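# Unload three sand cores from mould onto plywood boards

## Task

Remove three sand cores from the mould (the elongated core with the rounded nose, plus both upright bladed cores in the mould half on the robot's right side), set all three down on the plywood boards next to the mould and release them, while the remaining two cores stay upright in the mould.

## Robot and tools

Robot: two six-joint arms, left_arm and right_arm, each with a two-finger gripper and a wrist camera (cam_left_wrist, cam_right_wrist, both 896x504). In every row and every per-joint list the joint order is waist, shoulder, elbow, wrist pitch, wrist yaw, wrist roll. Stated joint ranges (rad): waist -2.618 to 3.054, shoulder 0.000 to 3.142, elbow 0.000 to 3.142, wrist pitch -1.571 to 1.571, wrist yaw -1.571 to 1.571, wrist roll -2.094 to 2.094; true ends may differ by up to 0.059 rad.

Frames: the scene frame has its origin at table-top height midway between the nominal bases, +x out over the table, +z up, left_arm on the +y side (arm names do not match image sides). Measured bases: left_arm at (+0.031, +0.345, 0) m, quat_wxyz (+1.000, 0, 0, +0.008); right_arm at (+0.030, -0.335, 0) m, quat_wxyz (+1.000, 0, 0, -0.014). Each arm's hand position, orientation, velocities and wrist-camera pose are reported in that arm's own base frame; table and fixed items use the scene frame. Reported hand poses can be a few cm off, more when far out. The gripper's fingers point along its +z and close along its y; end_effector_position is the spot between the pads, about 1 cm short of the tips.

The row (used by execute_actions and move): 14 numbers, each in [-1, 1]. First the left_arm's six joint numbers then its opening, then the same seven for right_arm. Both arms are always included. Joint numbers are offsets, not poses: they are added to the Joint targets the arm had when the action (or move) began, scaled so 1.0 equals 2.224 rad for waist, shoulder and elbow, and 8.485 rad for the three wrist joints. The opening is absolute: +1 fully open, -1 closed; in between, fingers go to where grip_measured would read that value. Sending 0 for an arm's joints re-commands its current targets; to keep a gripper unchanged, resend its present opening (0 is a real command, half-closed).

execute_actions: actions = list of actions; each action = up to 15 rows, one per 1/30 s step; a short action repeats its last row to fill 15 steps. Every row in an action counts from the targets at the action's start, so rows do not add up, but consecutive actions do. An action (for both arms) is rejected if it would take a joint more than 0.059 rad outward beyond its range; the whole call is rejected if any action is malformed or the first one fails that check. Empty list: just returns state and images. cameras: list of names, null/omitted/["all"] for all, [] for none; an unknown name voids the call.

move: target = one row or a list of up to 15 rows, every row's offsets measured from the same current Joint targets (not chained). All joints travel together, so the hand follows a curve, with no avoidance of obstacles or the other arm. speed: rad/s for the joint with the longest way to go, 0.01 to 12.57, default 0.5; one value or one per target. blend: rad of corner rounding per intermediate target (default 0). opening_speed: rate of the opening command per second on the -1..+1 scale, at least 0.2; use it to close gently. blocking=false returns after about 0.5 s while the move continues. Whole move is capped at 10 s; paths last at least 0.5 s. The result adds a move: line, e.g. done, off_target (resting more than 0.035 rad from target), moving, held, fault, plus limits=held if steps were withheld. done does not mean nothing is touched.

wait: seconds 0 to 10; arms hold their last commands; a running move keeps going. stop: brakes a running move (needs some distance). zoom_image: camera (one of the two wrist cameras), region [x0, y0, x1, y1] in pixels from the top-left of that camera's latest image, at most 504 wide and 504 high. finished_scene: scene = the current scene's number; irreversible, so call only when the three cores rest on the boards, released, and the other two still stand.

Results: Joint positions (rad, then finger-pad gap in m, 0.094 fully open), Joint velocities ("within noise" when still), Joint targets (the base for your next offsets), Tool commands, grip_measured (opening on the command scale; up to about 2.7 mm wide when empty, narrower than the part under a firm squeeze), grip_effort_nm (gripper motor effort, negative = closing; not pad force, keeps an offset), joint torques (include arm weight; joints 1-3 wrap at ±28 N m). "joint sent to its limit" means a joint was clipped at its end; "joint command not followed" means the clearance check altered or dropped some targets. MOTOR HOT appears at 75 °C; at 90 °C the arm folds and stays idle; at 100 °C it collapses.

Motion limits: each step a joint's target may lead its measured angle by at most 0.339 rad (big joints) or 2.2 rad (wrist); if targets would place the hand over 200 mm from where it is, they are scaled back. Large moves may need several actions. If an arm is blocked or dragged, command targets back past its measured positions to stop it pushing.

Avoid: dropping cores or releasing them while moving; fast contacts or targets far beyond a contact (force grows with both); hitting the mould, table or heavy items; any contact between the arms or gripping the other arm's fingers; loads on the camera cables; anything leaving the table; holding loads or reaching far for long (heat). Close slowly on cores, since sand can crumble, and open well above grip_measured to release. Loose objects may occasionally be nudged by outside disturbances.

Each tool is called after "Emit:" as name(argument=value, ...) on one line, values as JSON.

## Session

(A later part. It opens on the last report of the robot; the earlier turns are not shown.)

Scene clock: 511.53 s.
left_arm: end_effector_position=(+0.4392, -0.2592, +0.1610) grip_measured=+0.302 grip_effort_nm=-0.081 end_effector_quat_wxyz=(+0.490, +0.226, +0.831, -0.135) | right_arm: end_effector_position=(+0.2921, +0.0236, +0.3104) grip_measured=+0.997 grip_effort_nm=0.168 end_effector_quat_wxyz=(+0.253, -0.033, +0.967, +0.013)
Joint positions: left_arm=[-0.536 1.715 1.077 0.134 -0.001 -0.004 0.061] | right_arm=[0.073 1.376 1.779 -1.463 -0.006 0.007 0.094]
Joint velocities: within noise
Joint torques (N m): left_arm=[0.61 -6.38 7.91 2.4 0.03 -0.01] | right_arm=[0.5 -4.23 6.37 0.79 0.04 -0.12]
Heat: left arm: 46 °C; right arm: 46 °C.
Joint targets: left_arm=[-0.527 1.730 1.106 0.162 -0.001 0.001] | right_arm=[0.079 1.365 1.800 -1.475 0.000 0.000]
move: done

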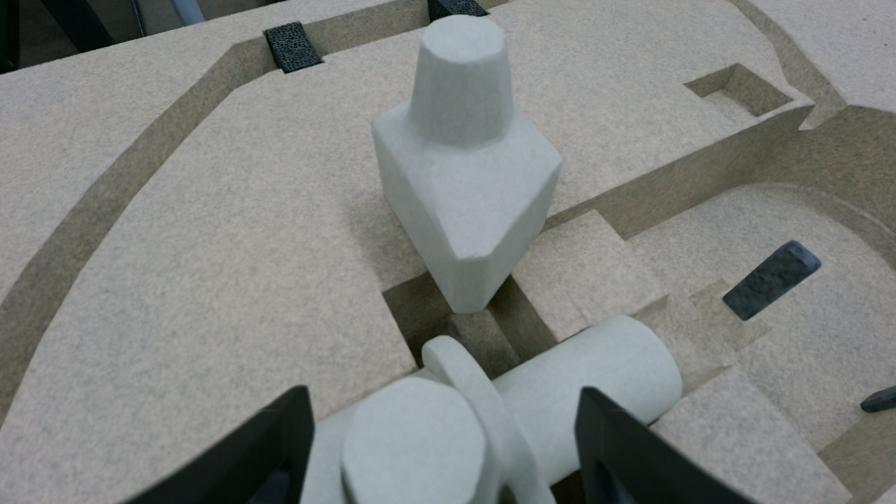

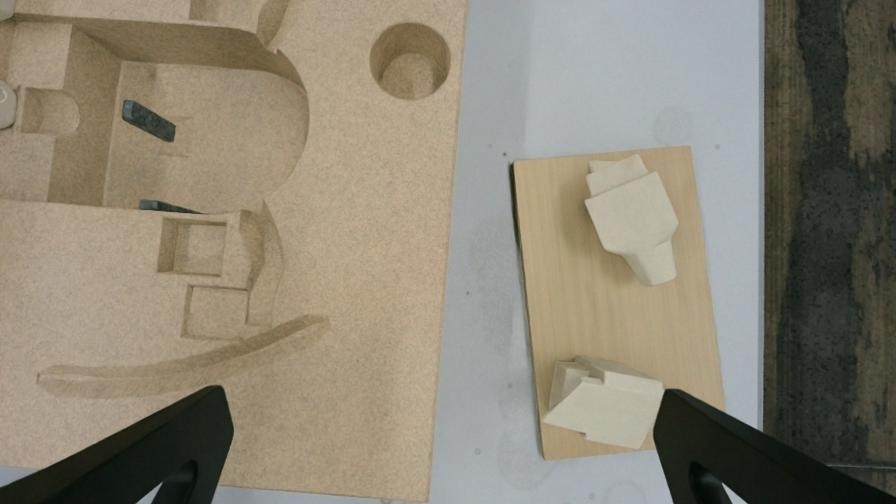

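Emit:
move(target=[[0,-0.1484,-0.0791,-0.0236,0,0,0.3,0,0,0,0,0,0,1],[0.2145,0.0854,0.112,-0.0427,0.1414,0.09,0.3,0,0,0,0,0,0,1]], speed=[0.4,0.6], blend=[0.03,0])

Scene clock: 542.90 s.
left_arm: end_effector_position=(+0.4355, -0.1880, +0.1884) grip_measured=+0.302 grip_effort_nm=-0.085 end_effector_quat_wxyz=(+0.480, +0.497, +0.622, -0.368) | right_arm: end_effector_position=(+0.2921, +0.0236, +0.3104) grip_measured=+0.997 grip_effort_nm=0.173 end_effector_quat_wxyz=(+0.252, -0.033, +0.967, +0.013)
Joint positions: left_arm=[-0.052 1.901 1.328 -0.195 1.174 0.748 0.061] | right_arm=[0.073 1.376 1.779 -1.463 -0.006 0.007 0.094]
Joint velocities: within noise
Joint torques (N m): left_arm=[0.13 -7.38 7.42 1.42 0.77 0.14] | right_arm=[0.46 -4.22 6.39 0.79 0.04 -0.12]
Heat: left arm: 47 °C; right arm: 45 °C.
Joint targets: left_arm=[-0.050 1.920 1.355 -0.200 1.199 0.765] | right_arm=[0.079 1.365 1.800 -1.475 -0.001 0.000]
move: done

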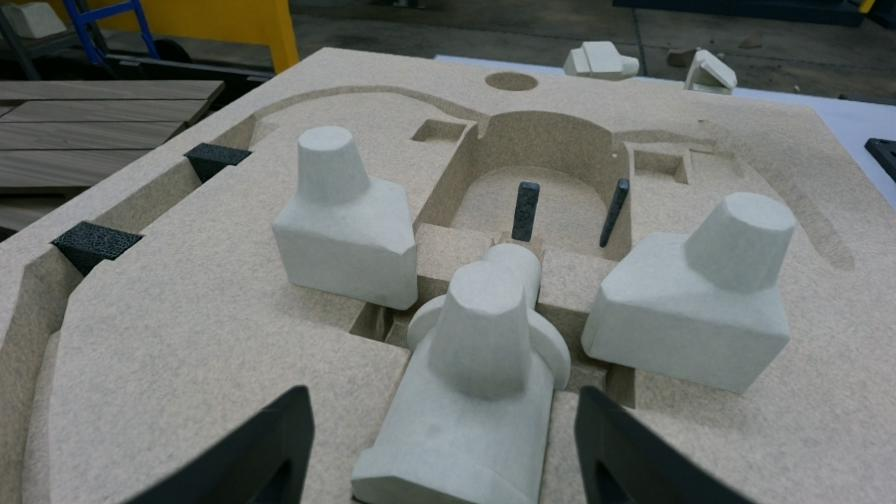

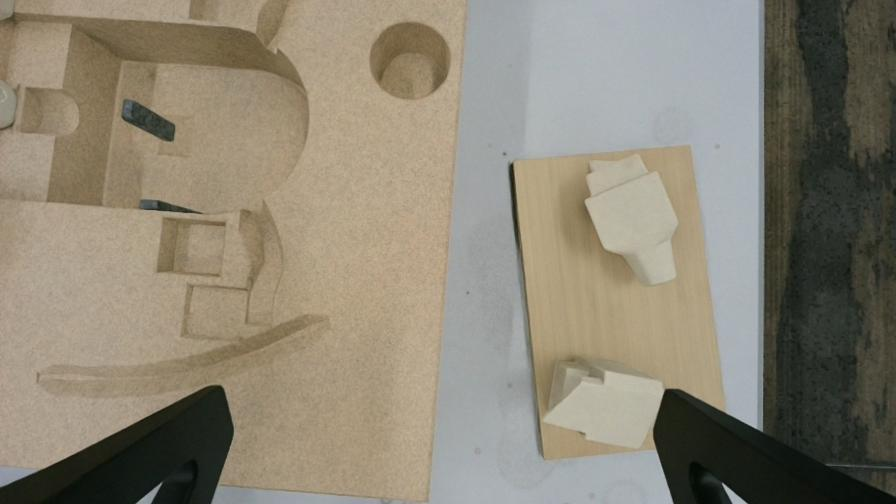

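Emit:
move(target=[-0.0647,0.0535,0.0499,-0.0026,-0.0087,0,0.3,0,0,0,0,0,0,1], speed=0.15)

Scene clock: 552.43 s.
left_arm: end_effector_position=(+0.4371, -0.2487, +0.1665) grip_measured=+0.302 grip_effort_nm=-0.076 end_effector_quat_wxyz=(+0.443, +0.534, +0.609, -0.383) | right_arm: end_effector_position=(+0.2920, +0.0236, +0.3104) grip_measured=+0.997 grip_effort_nm=0.168 end_effector_quat_wxyz=(+0.252, -0.033, +0.967, +0.013)
Joint positions: left_arm=[-0.191 2.017 1.439 -0.218 1.117 0.749 0.061] | right_arm=[0.073 1.376 1.779 -1.464 -0.006 0.007 0.094]
Joint velocities: within noise
Joint torques (N m): left_arm=[-0.16 -8.13 7.3 1.44 0.56 0.12] | right_arm=[0.46 -4.26 6.38 0.79 0.04 -0.12]
Heat: left arm: 45 °C; right arm: 45 °C.
Joint targets: left_arm=[-0.194 2.039 1.466 -0.222 1.125 0.765] | right_arm=[0.079 1.365 1.800 -1.475 -0.001 0.000]
move: done

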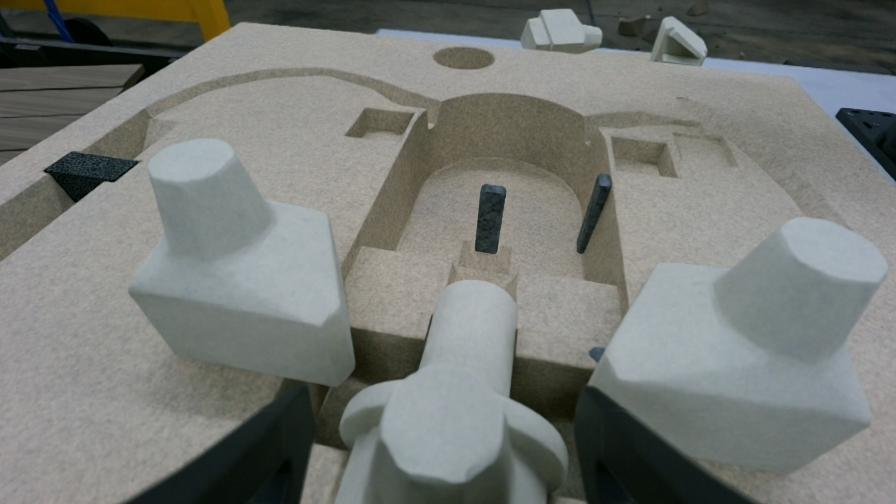

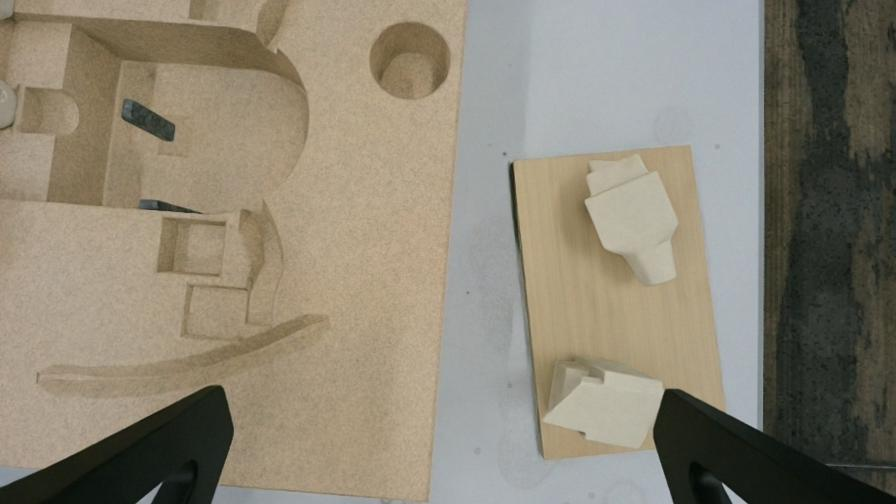

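Emit:
move(target=[0,0,0,0,0,0,-0.6,0,0,0,0,0,0,1], opening_speed=1.0, cameras=[])

Emit:
move(target=[[0,-0.0193,0.062,-0.0175,0,0,-0.6,0,0,0,0,0,0,1],[0,-0.0268,0.168,-0.0417,0,0,-0.6,0,0,0,0,0,0,1]], speed=0.2, blend=[0.03,0])

Scene clock: 559.67 s.
left_arm: end_effector_position=(+0.4366, -0.2486, +0.1659) grip_measured=-0.390 grip_effort_nm=-1.004 end_effector_quat_wxyz=(+0.442, +0.535, +0.609, -0.384) | right_arm: end_effector_position=(+0.2920, +0.0235, +0.3104) grip_measured=+0.997 grip_effort_nm=0.173 end_effector_quat_wxyz=(+0.252, -0.033, +0.967, +0.013)
Joint positions: left_arm=[-0.191 2.017 1.439 -0.223 1.117 0.753 0.029] | right_arm=[0.073 1.376 1.779 -1.464 -0.006 0.007 0.094]
Joint velocities: within noise
Joint torques (N m): left_arm=[-0.18 -8.03 7.31 1.5 0.55 0.08] | right_arm=[0.46 -4.22 6.39 0.8 0.04 -0.12]
Heat: left arm: 44 °C; right arm: 44 °C.
Joint targets: left_arm=[-0.194 2.039 1.466 -0.222 1.125 0.765] | right_arm=[0.079 1.365 1.800 -1.475 0.000 0.000]
move: done
No camera images: "cameras" was empty.

Scene clock: 562.20 s.
left_arm: end_effector_position=(+0.4525, -0.2462, +0.2333) grip_measured=-0.392 grip_effort_nm=-0.994 end_effector_quat_wxyz=(+0.415, +0.526, +0.650, -0.359) | right_arm: end_effector_position=(+0.2920, +0.0235, +0.3104) grip_measured=+0.997 grip_effort_nm=0.168 end_effector_quat_wxyz=(+0.252, -0.033, +0.967, +0.013)
Joint positions: left_arm=[-0.197 2.017 1.785 -0.637 1.025 0.759 0.029] | right_arm=[0.073 1.376 1.779 -1.464 -0.006 0.007 0.094]
Joint velocities: within noise
Joint torques (N m): left_arm=[0.21 -12.63 10.02 2.13 1.64 0] | right_arm=[0.47 -4.22 6.39 0.79 0.04 -0.13]
Heat: left arm: 44 °C; right arm: 44 °C.
Joint targets: left_arm=[-0.194 1.979 1.840 -0.576 1.125 0.764] | right_arm=[0.079 1.365 1.800 -1.475 0.000 0.000]
move: off_target (left_arm); left_arm: the wrist yaw is farthest, 0.100 rad from its target

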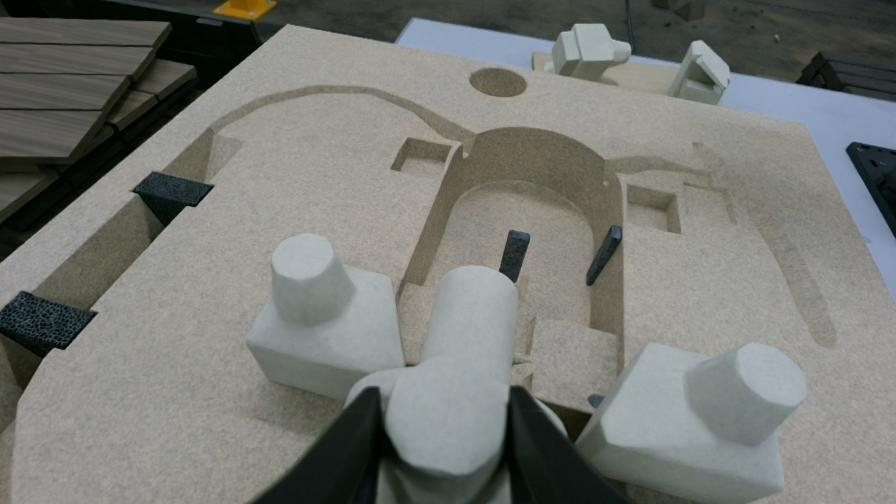

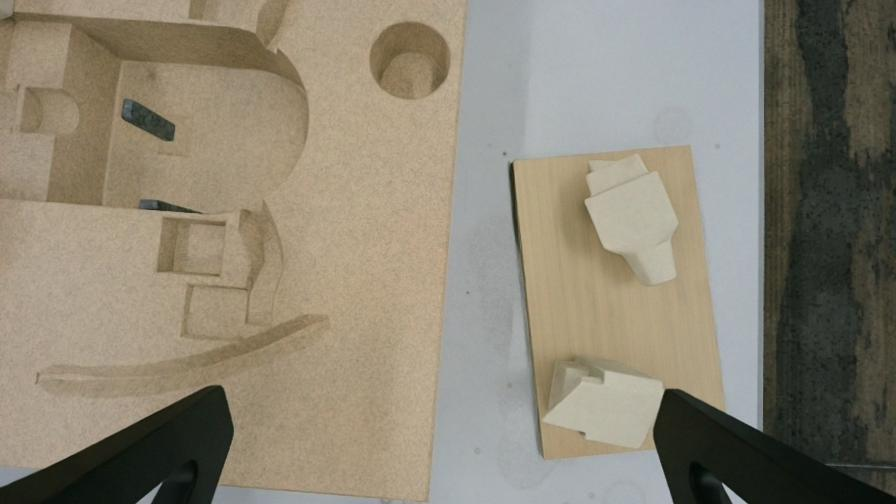

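Emit:
move(target=[[0.045,-0.081,0.027,-0.03,0,0,-0.6,0,0,0,0,0,0,1],[0.2572,-0.2603,-0.1754,0.029,-0.1326,-0.09,-0.6,0.495,0,0,0.059,0,0,1],[0.2572,-0.464,-0.6542,0.1108,-0.1326,-0.09,-0.6,0.495,0,0,0.059,0,0,1]], speed=[0.4,0.6,0.7], blend=[0.05,0.05,0])

Scene clock: 586.30 s.
left_arm: end_effector_position=(+0.3119, +0.1239, +0.1366) grip_measured=-0.393 grip_effort_nm=-1.009 end_effector_quat_wxyz=(+0.525, -0.156, +0.831, +0.099) | right_arm: end_effector_position=(+0.1440, +0.3502, +0.3893) grip_measured=+0.997 grip_effort_nm=0.168 end_effector_quat_wxyz=(+0.390, -0.488, +0.735, +0.264)
Joint positions: left_arm=[0.378 0.993 0.364 0.185 0.006 0.004 0.029] | right_arm=[1.176 1.376 1.779 -0.995 -0.003 0.006 0.094]
Joint velocities: within noise
Joint torques (N m): left_arm=[0.06 -5.18 7.23 4.07 -0.04 -0.11] | right_arm=[0.35 -4.7 6.87 1.57 0.01 -0.11]
Heat: left arm: 47 °C; right arm: 44 °C.
Joint targets: left_arm=[0.378 0.947 0.384 0.364 0.000 0.001] | right_arm=[1.180 1.365 1.800 -0.975 0.000 0.000]
move: off_target (left_arm); left_arm: the wrist pitch is farthest, 0.179 rad from its target

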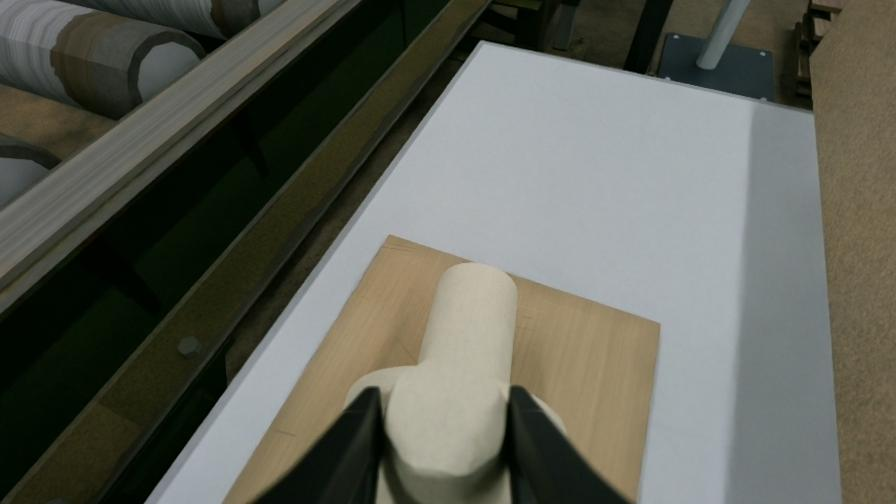

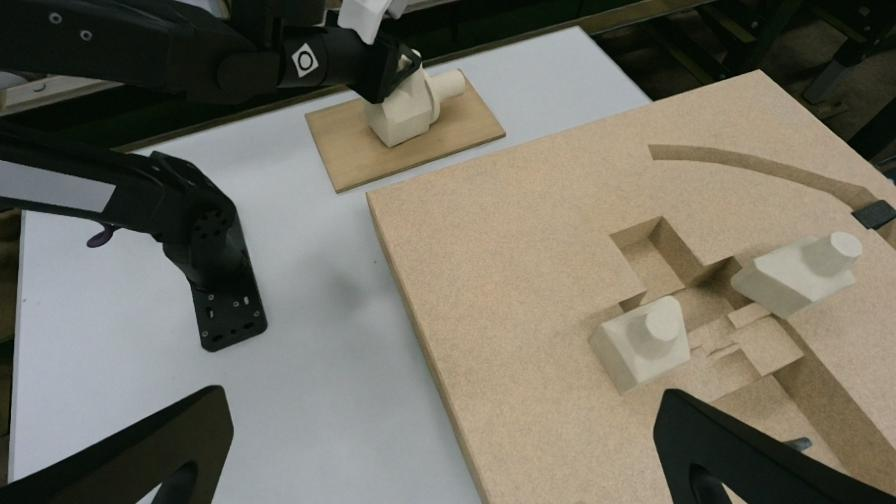

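Emit:
zoom_image(camera="cam_right_wrist", region=[290, 20, 540, 220])

Emit:
move(target=[0,0.0055,-0.004,0.013,0,0,-0.6,0,0,0,0,0,0,1], speed=0.4)

Emit:
zoom_image(camera="cam_right_wrist", region=[290, 20, 540, 220])

Scaled by 2.016.

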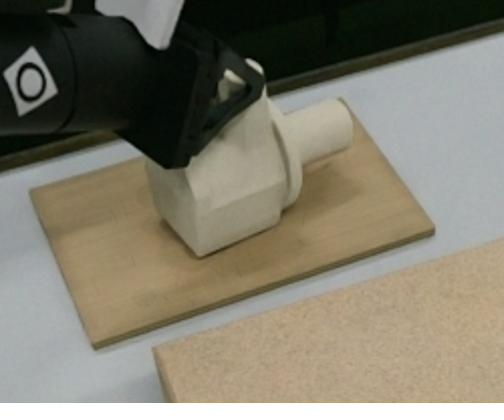

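Scene clock: 590.93 s.
left_arm: end_effector_position=(+0.3193, +0.1269, +0.1556) grip_measured=-0.393 grip_effort_nm=-0.994 end_effector_quat_wxyz=(+0.562, -0.151, +0.806, +0.106) | right_arm: end_effector_position=(+0.1441, +0.3503, +0.3895) grip_measured=+0.997 grip_effort_nm=0.164 end_effector_quat_wxyz=(+0.390, -0.488, +0.735, +0.264)
Joint positions: left_arm=[0.378 0.993 0.355 0.286 0.006 0.004 0.029] | right_arm=[1.176 1.376 1.779 -0.994 -0.003 0.006 0.094]
Joint velocities: within noise
Joint torques (N m): left_arm=[-0.03 -4.19 7.24 4.25 -0.07 -0.1] | right_arm=[0.34 -4.68 6.87 1.57 0.01 -0.11]
Heat: left arm: 52 °C; right arm: 45 °C.
Joint targets: left_arm=[0.378 0.960 0.375 0.474 0.000 0.001] | right_arm=[1.180 1.365 1.800 -0.975 0.000 0.000]
move: off_target (left_arm); left_arm: the wrist pitch is farthest, 0.188 rad from its target

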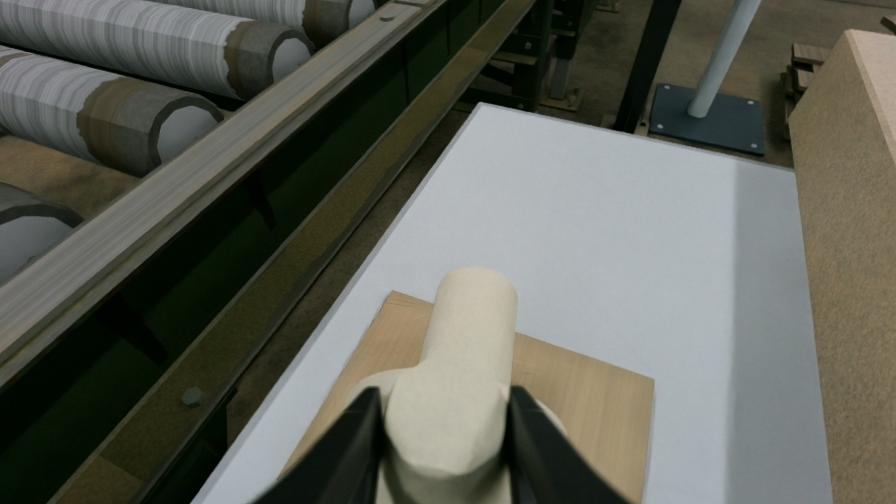

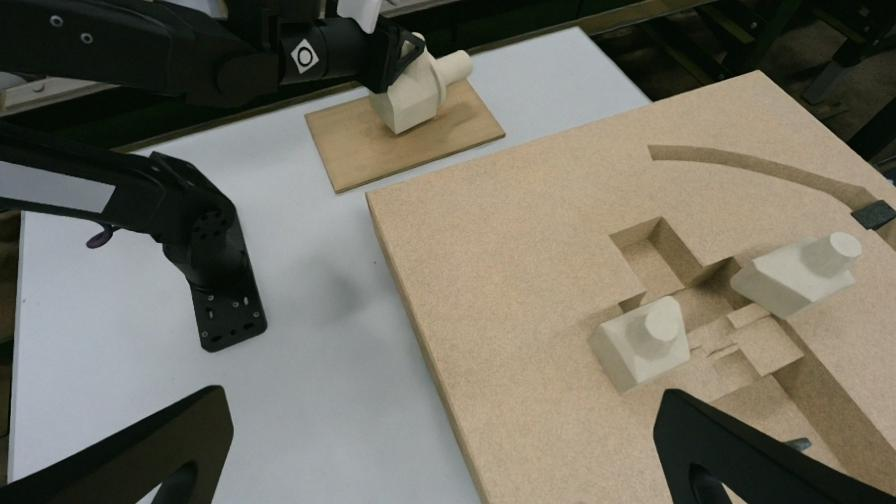

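Scaled by 2.016.

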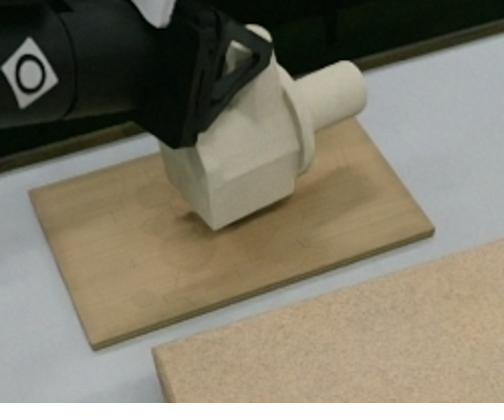

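Emit:
move(target=[0,0.0202,-0.0166,0.012,0,0,-0.6,0,0,0,0,0,0,1], speed=0.2)

Emit:
zoom_image(camera="cam_right_wrist", region=[330, 20, 510, 170])

Scene clock: 600.27 s.
left_arm: end_effector_position=(+0.3211, +0.1277, +0.1514) grip_measured=-0.393 grip_effort_nm=-0.999 end_effector_quat_wxyz=(+0.575, -0.150, +0.797, +0.109) | right_arm: end_effector_position=(+0.1441, +0.3503, +0.3896) grip_measured=+0.997 grip_effort_nm=0.168 end_effector_quat_wxyz=(+0.390, -0.488, +0.735, +0.264)
Joint positions: left_arm=[0.378 1.022 0.316 0.385 0.006 0.003 0.029] | right_arm=[1.176 1.376 1.779 -0.993 -0.003 0.006 0.094]
Joint velocities: within noise
Joint torques (N m): left_arm=[-0.03 -3.12 7.25 4.29 -0.02 -0.09] | right_arm=[0.32 -4.7 6.86 1.56 0.02 -0.11]
Heat: left arm: 57 °C; right arm: 46 °C.
Joint targets: left_arm=[0.378 1.004 0.339 0.576 0.000 0.001] | right_arm=[1.180 1.365 1.800 -0.975 0.000 0.000]
move: off_target (left_arm); left_arm: the wrist pitch is farthest, 0.190 rad from its target

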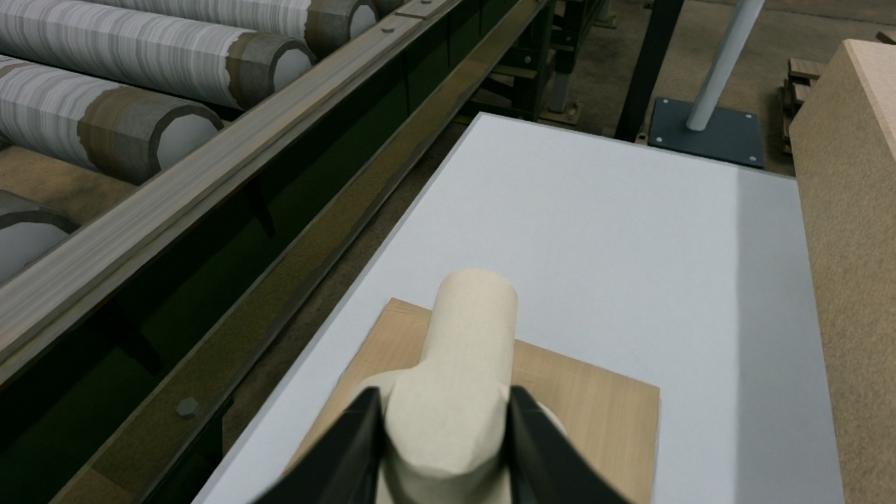

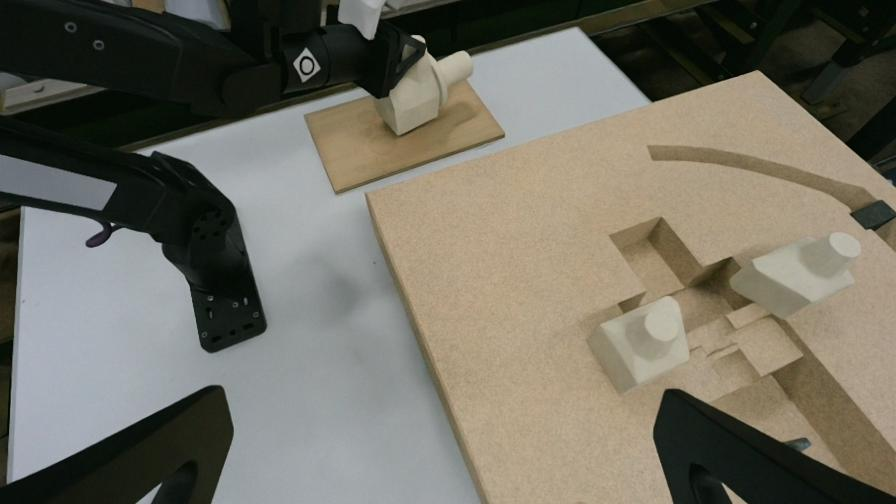

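Scaled by 2.800.

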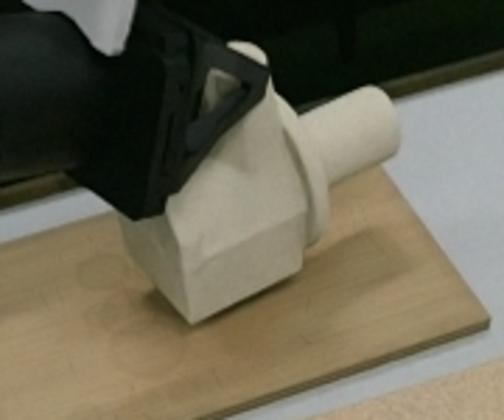

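Emit:
move(target=[0,0.0243,-0.0166,0.0075,0,0,-0.6,0,0,0,0,0,0,1], speed=0.2)

Emit:
zoom_image(camera="cam_right_wrist", region=[330, 20, 510, 170])

Scene clock: 606.53 s.
left_arm: end_effector_position=(+0.3206, +0.1282, +0.1345) grip_measured=-0.393 grip_effort_nm=-0.999 end_effector_quat_wxyz=(+0.567, -0.152, +0.803, +0.109) | right_arm: end_effector_position=(+0.1441, +0.3504, +0.3897) grip_measured=+0.997 grip_effort_nm=0.168 end_effector_quat_wxyz=(+0.390, -0.488, +0.735, +0.264)
Joint positions: left_arm=[0.378 1.075 0.282 0.452 0.002 0.002 0.029] | right_arm=[1.176 1.376 1.779 -0.993 -0.003 0.006 0.094]
Joint velocities: within noise
Joint torques (N m): left_arm=[0.01 -3.21 6.83 4.23 0.02 -0.08] | right_arm=[0.35 -4.68 6.86 1.56 0 -0.12]
Heat: left arm: 64 °C; right arm: 47 °C.
Joint targets: left_arm=[0.378 1.059 0.302 0.640 0.000 0.001] | right_arm=[1.180 1.365 1.800 -0.974 0.000 0.000]
move: off_target (left_arm); left_arm: the wrist pitch is farthest, 0.187 rad from its target

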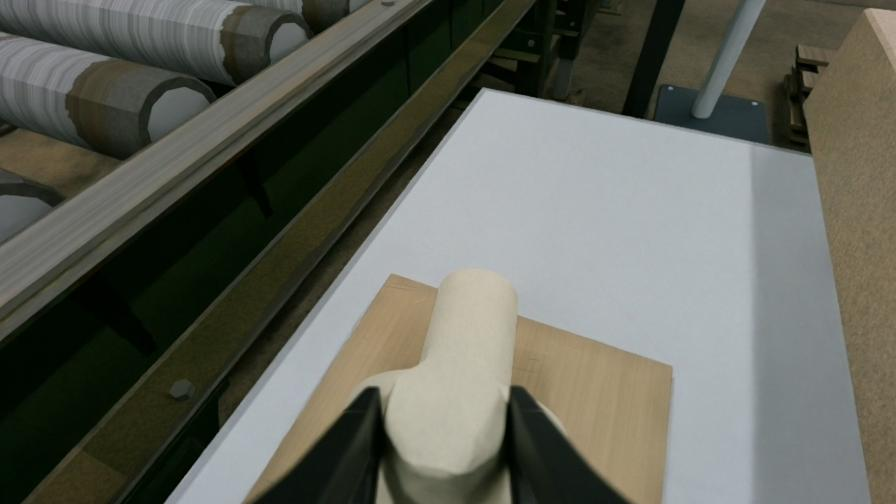

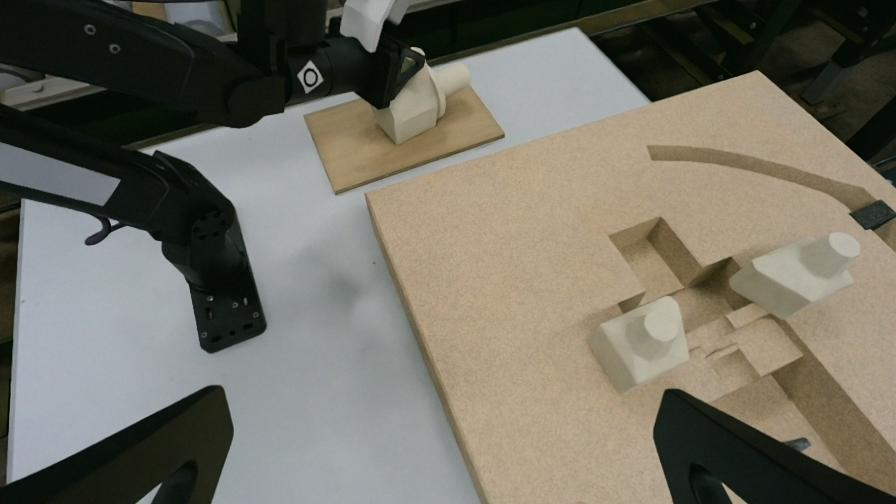

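Scaled by 2.800.

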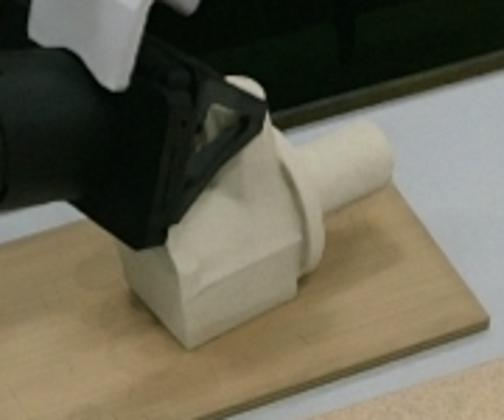

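Emit:
move(target=[0,0.0145,-0.01,0.0048,0,0,-0.6,0,0,0,0,0,0,1], speed=0.15)

Emit:
zoom_image(camera="cam_right_wrist", region=[330, 20, 510, 170])

Scene clock: 610.10 s.
left_arm: end_effector_position=(+0.3224, +0.1290, +0.1336) grip_measured=-0.393 grip_effort_nm=-0.999 end_effector_quat_wxyz=(+0.575, -0.152, +0.796, +0.110) | right_arm: end_effector_position=(+0.1441, +0.3504, +0.3897) grip_measured=+0.997 grip_effort_nm=0.164 end_effector_quat_wxyz=(+0.390, -0.488, +0.735, +0.264)
Joint positions: left_arm=[0.378 1.102 0.264 0.519 0.001 0.001 0.029] | right_arm=[1.176 1.376 1.779 -0.993 -0.003 0.006 0.094]
Joint velocities: within noise
Joint torques (N m): left_arm=[0.01 -2.93 6.34 3.96 0.01 -0.06] | right_arm=[0.34 -4.68 6.87 1.56 0.02 -0.11]
Heat: left arm: 66 °C; right arm: 47 °C.
Joint targets: left_arm=[0.378 1.091 0.279 0.680 0.000 0.001] | right_arm=[1.180 1.365 1.800 -0.975 0.000 0.000]
move: off_target (left_arm); left_arm: the wrist pitch is farthest, 0.161 rad from its target

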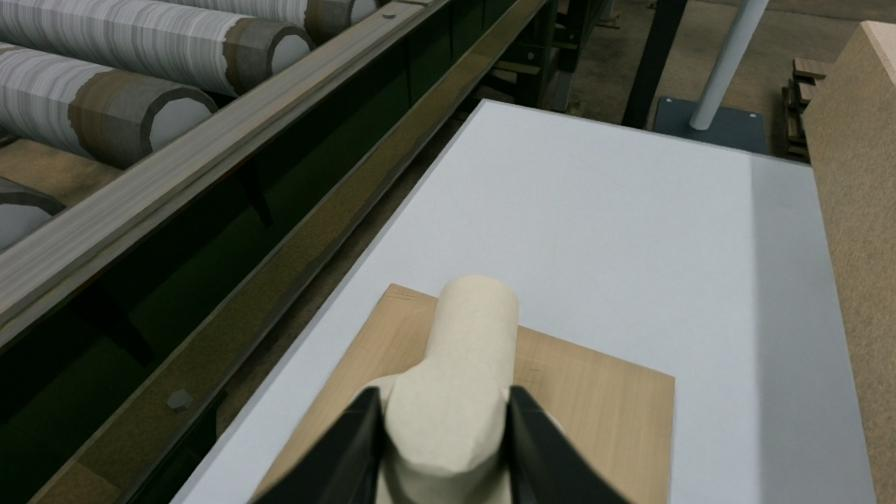

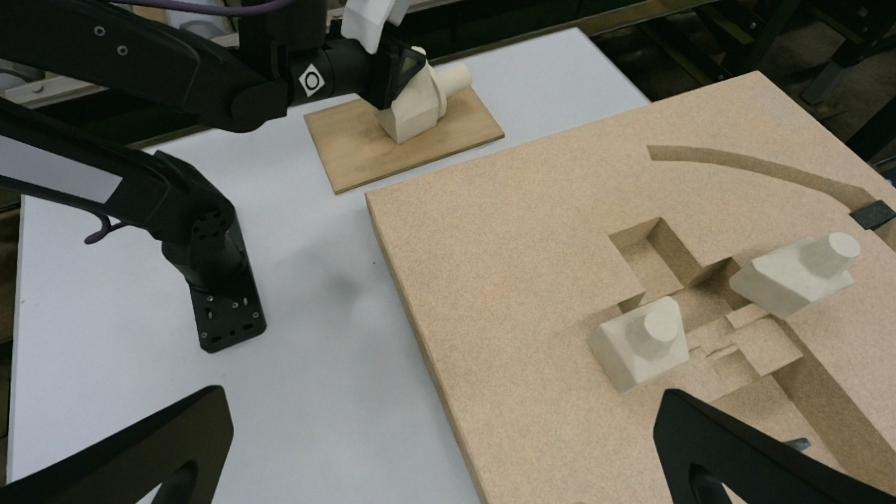

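Scaled by 2.800.

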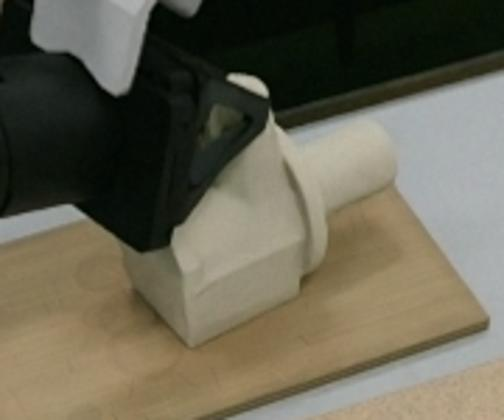

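Emit:
move(target=[[0,0.008,-0.004,0,0,0,-0.6,0,0,0,0,0,0,1],[0,0.008,-0.004,0,0,0,-0.15,0,0,0,0,0,0,1]], speed=0.15, opening_speed=0.5)

Emit:
zoom_image(camera="cam_right_wrist", region=[330, 20, 510, 170])

Scene clock: 615.40 s.
left_arm: end_effector_position=(+0.3299, +0.1328, +0.1605) grip_measured=-0.152 grip_effort_nm=0.149 end_effector_quat_wxyz=(+0.622, -0.146, +0.760, +0.120) | right_arm: end_effector_position=(+0.1441, +0.3504, +0.3897) grip_measured=+0.997 grip_effort_nm=0.168 end_effector_quat_wxyz=(+0.391, -0.488, +0.735, +0.264)
Joint positions: left_arm=[0.378 1.116 0.26 0.658 -0.003 0 0.04] | right_arm=[1.176 1.376 1.779 -0.993 -0.003 0.006 0.094]
Joint velocities: within noise
Joint torques (N m): left_arm=[-0.05 -2.67 5.94 2.47 0.04 -0.05] | right_arm=[0.34 -4.71 6.87 1.56 0.01 -0.11]
Heat: left arm: 68 °C; right arm: 47 °C.
Joint targets: left_arm=[0.378 1.109 0.271 0.680 0.000 0.001] | right_arm=[1.180 1.365 1.800 -0.974 0.000 0.000]
move: done; target 2's new numbers were sent with left_arm's wrist pitch 0.136 rad from that target

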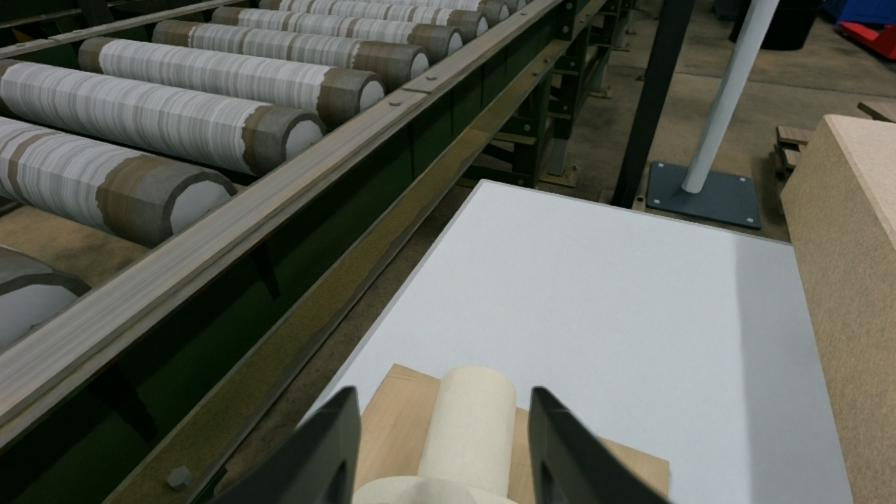

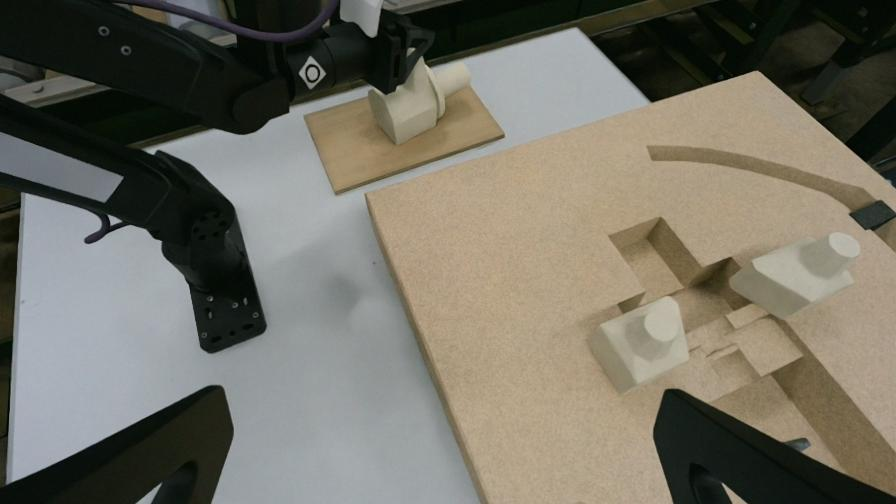

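Scaled by 2.800.

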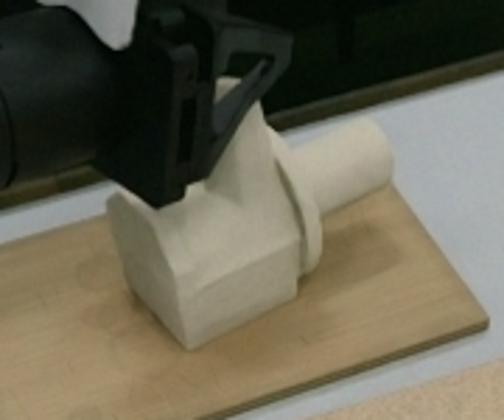

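Emit:
move(target=[[0,0,0.15,-0.03,0,0,-0.15,0,0,0,0,0,0,1],[0,-0.05,0.3,-0.05,0,0,0.2,0,0,0,0,0,0,1]], speed=0.5)

Emit:
zoom_image(camera="cam_right_wrist", region=[330, 20, 510, 170])

Scene clock: 621.10 s.
left_arm: end_effector_position=(+0.3487, +0.1402, +0.4198) grip_measured=+0.198 grip_effort_nm=0.139 end_effector_quat_wxyz=(+0.747, -0.123, +0.637, +0.144) | right_arm: end_effector_position=(+0.1441, +0.3504, +0.3897) grip_measured=+0.997 grip_effort_nm=0.168 end_effector_quat_wxyz=(+0.391, -0.488, +0.735, +0.264)
Joint positions: left_arm=[0.378 1.007 0.919 0.248 -0.003 0 0.056] | right_arm=[1.176 1.376 1.779 -0.993 -0.003 0.006 0.094]
Joint velocities: within noise
Joint torques (N m): left_arm=[0.01 -2.76 7.39 2.27 0.05 -0.04] | right_arm=[0.32 -4.7 6.87 1.56 0.02 -0.11]
Heat: left arm: 64 °C; right arm: 47 °C.
Joint targets: left_arm=[0.378 0.997 0.938 0.257 0.000 0.001] | right_arm=[1.180 1.365 1.800 -0.974 0.000 0.000]
move: done

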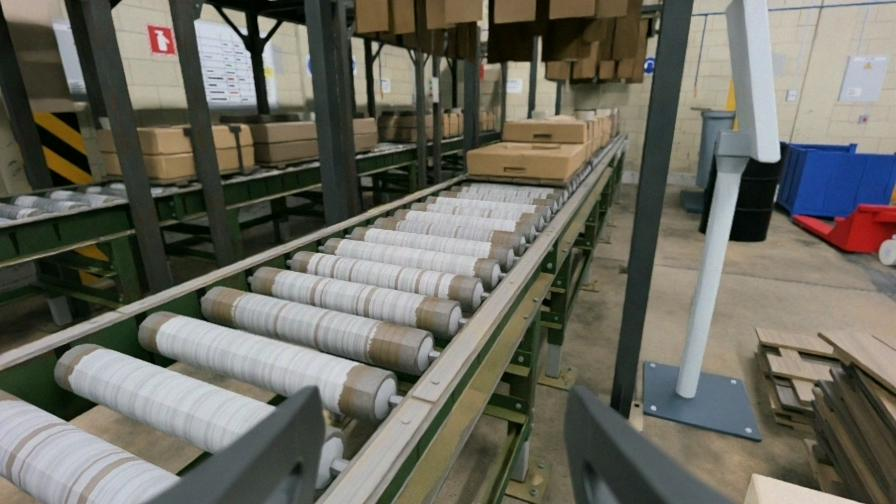

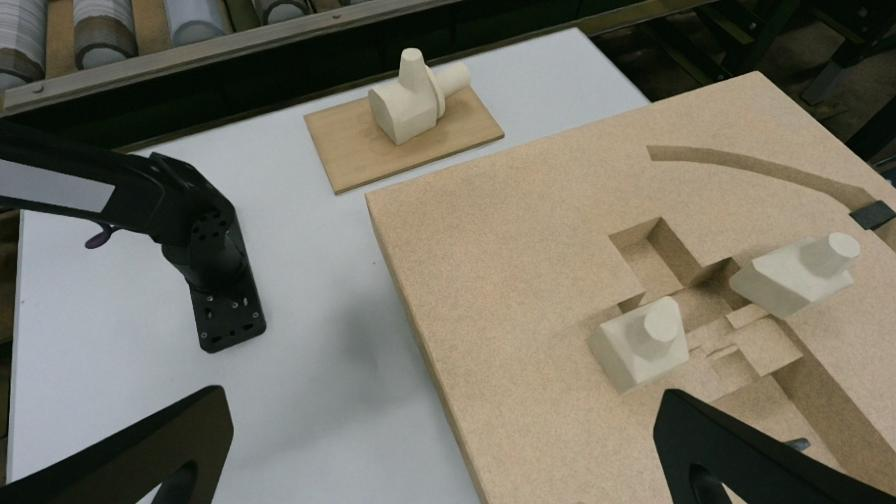

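Scaled by 2.800.

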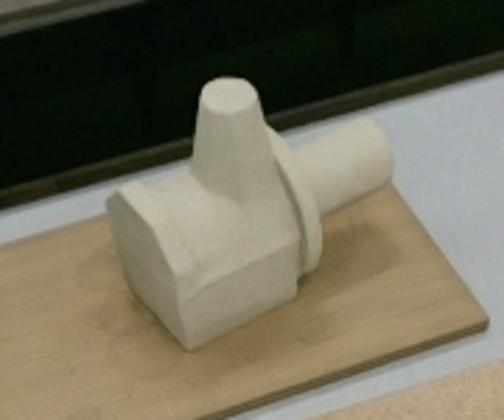

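Emit:
finished_scene(scene=1)

The scene is finished: the task was done.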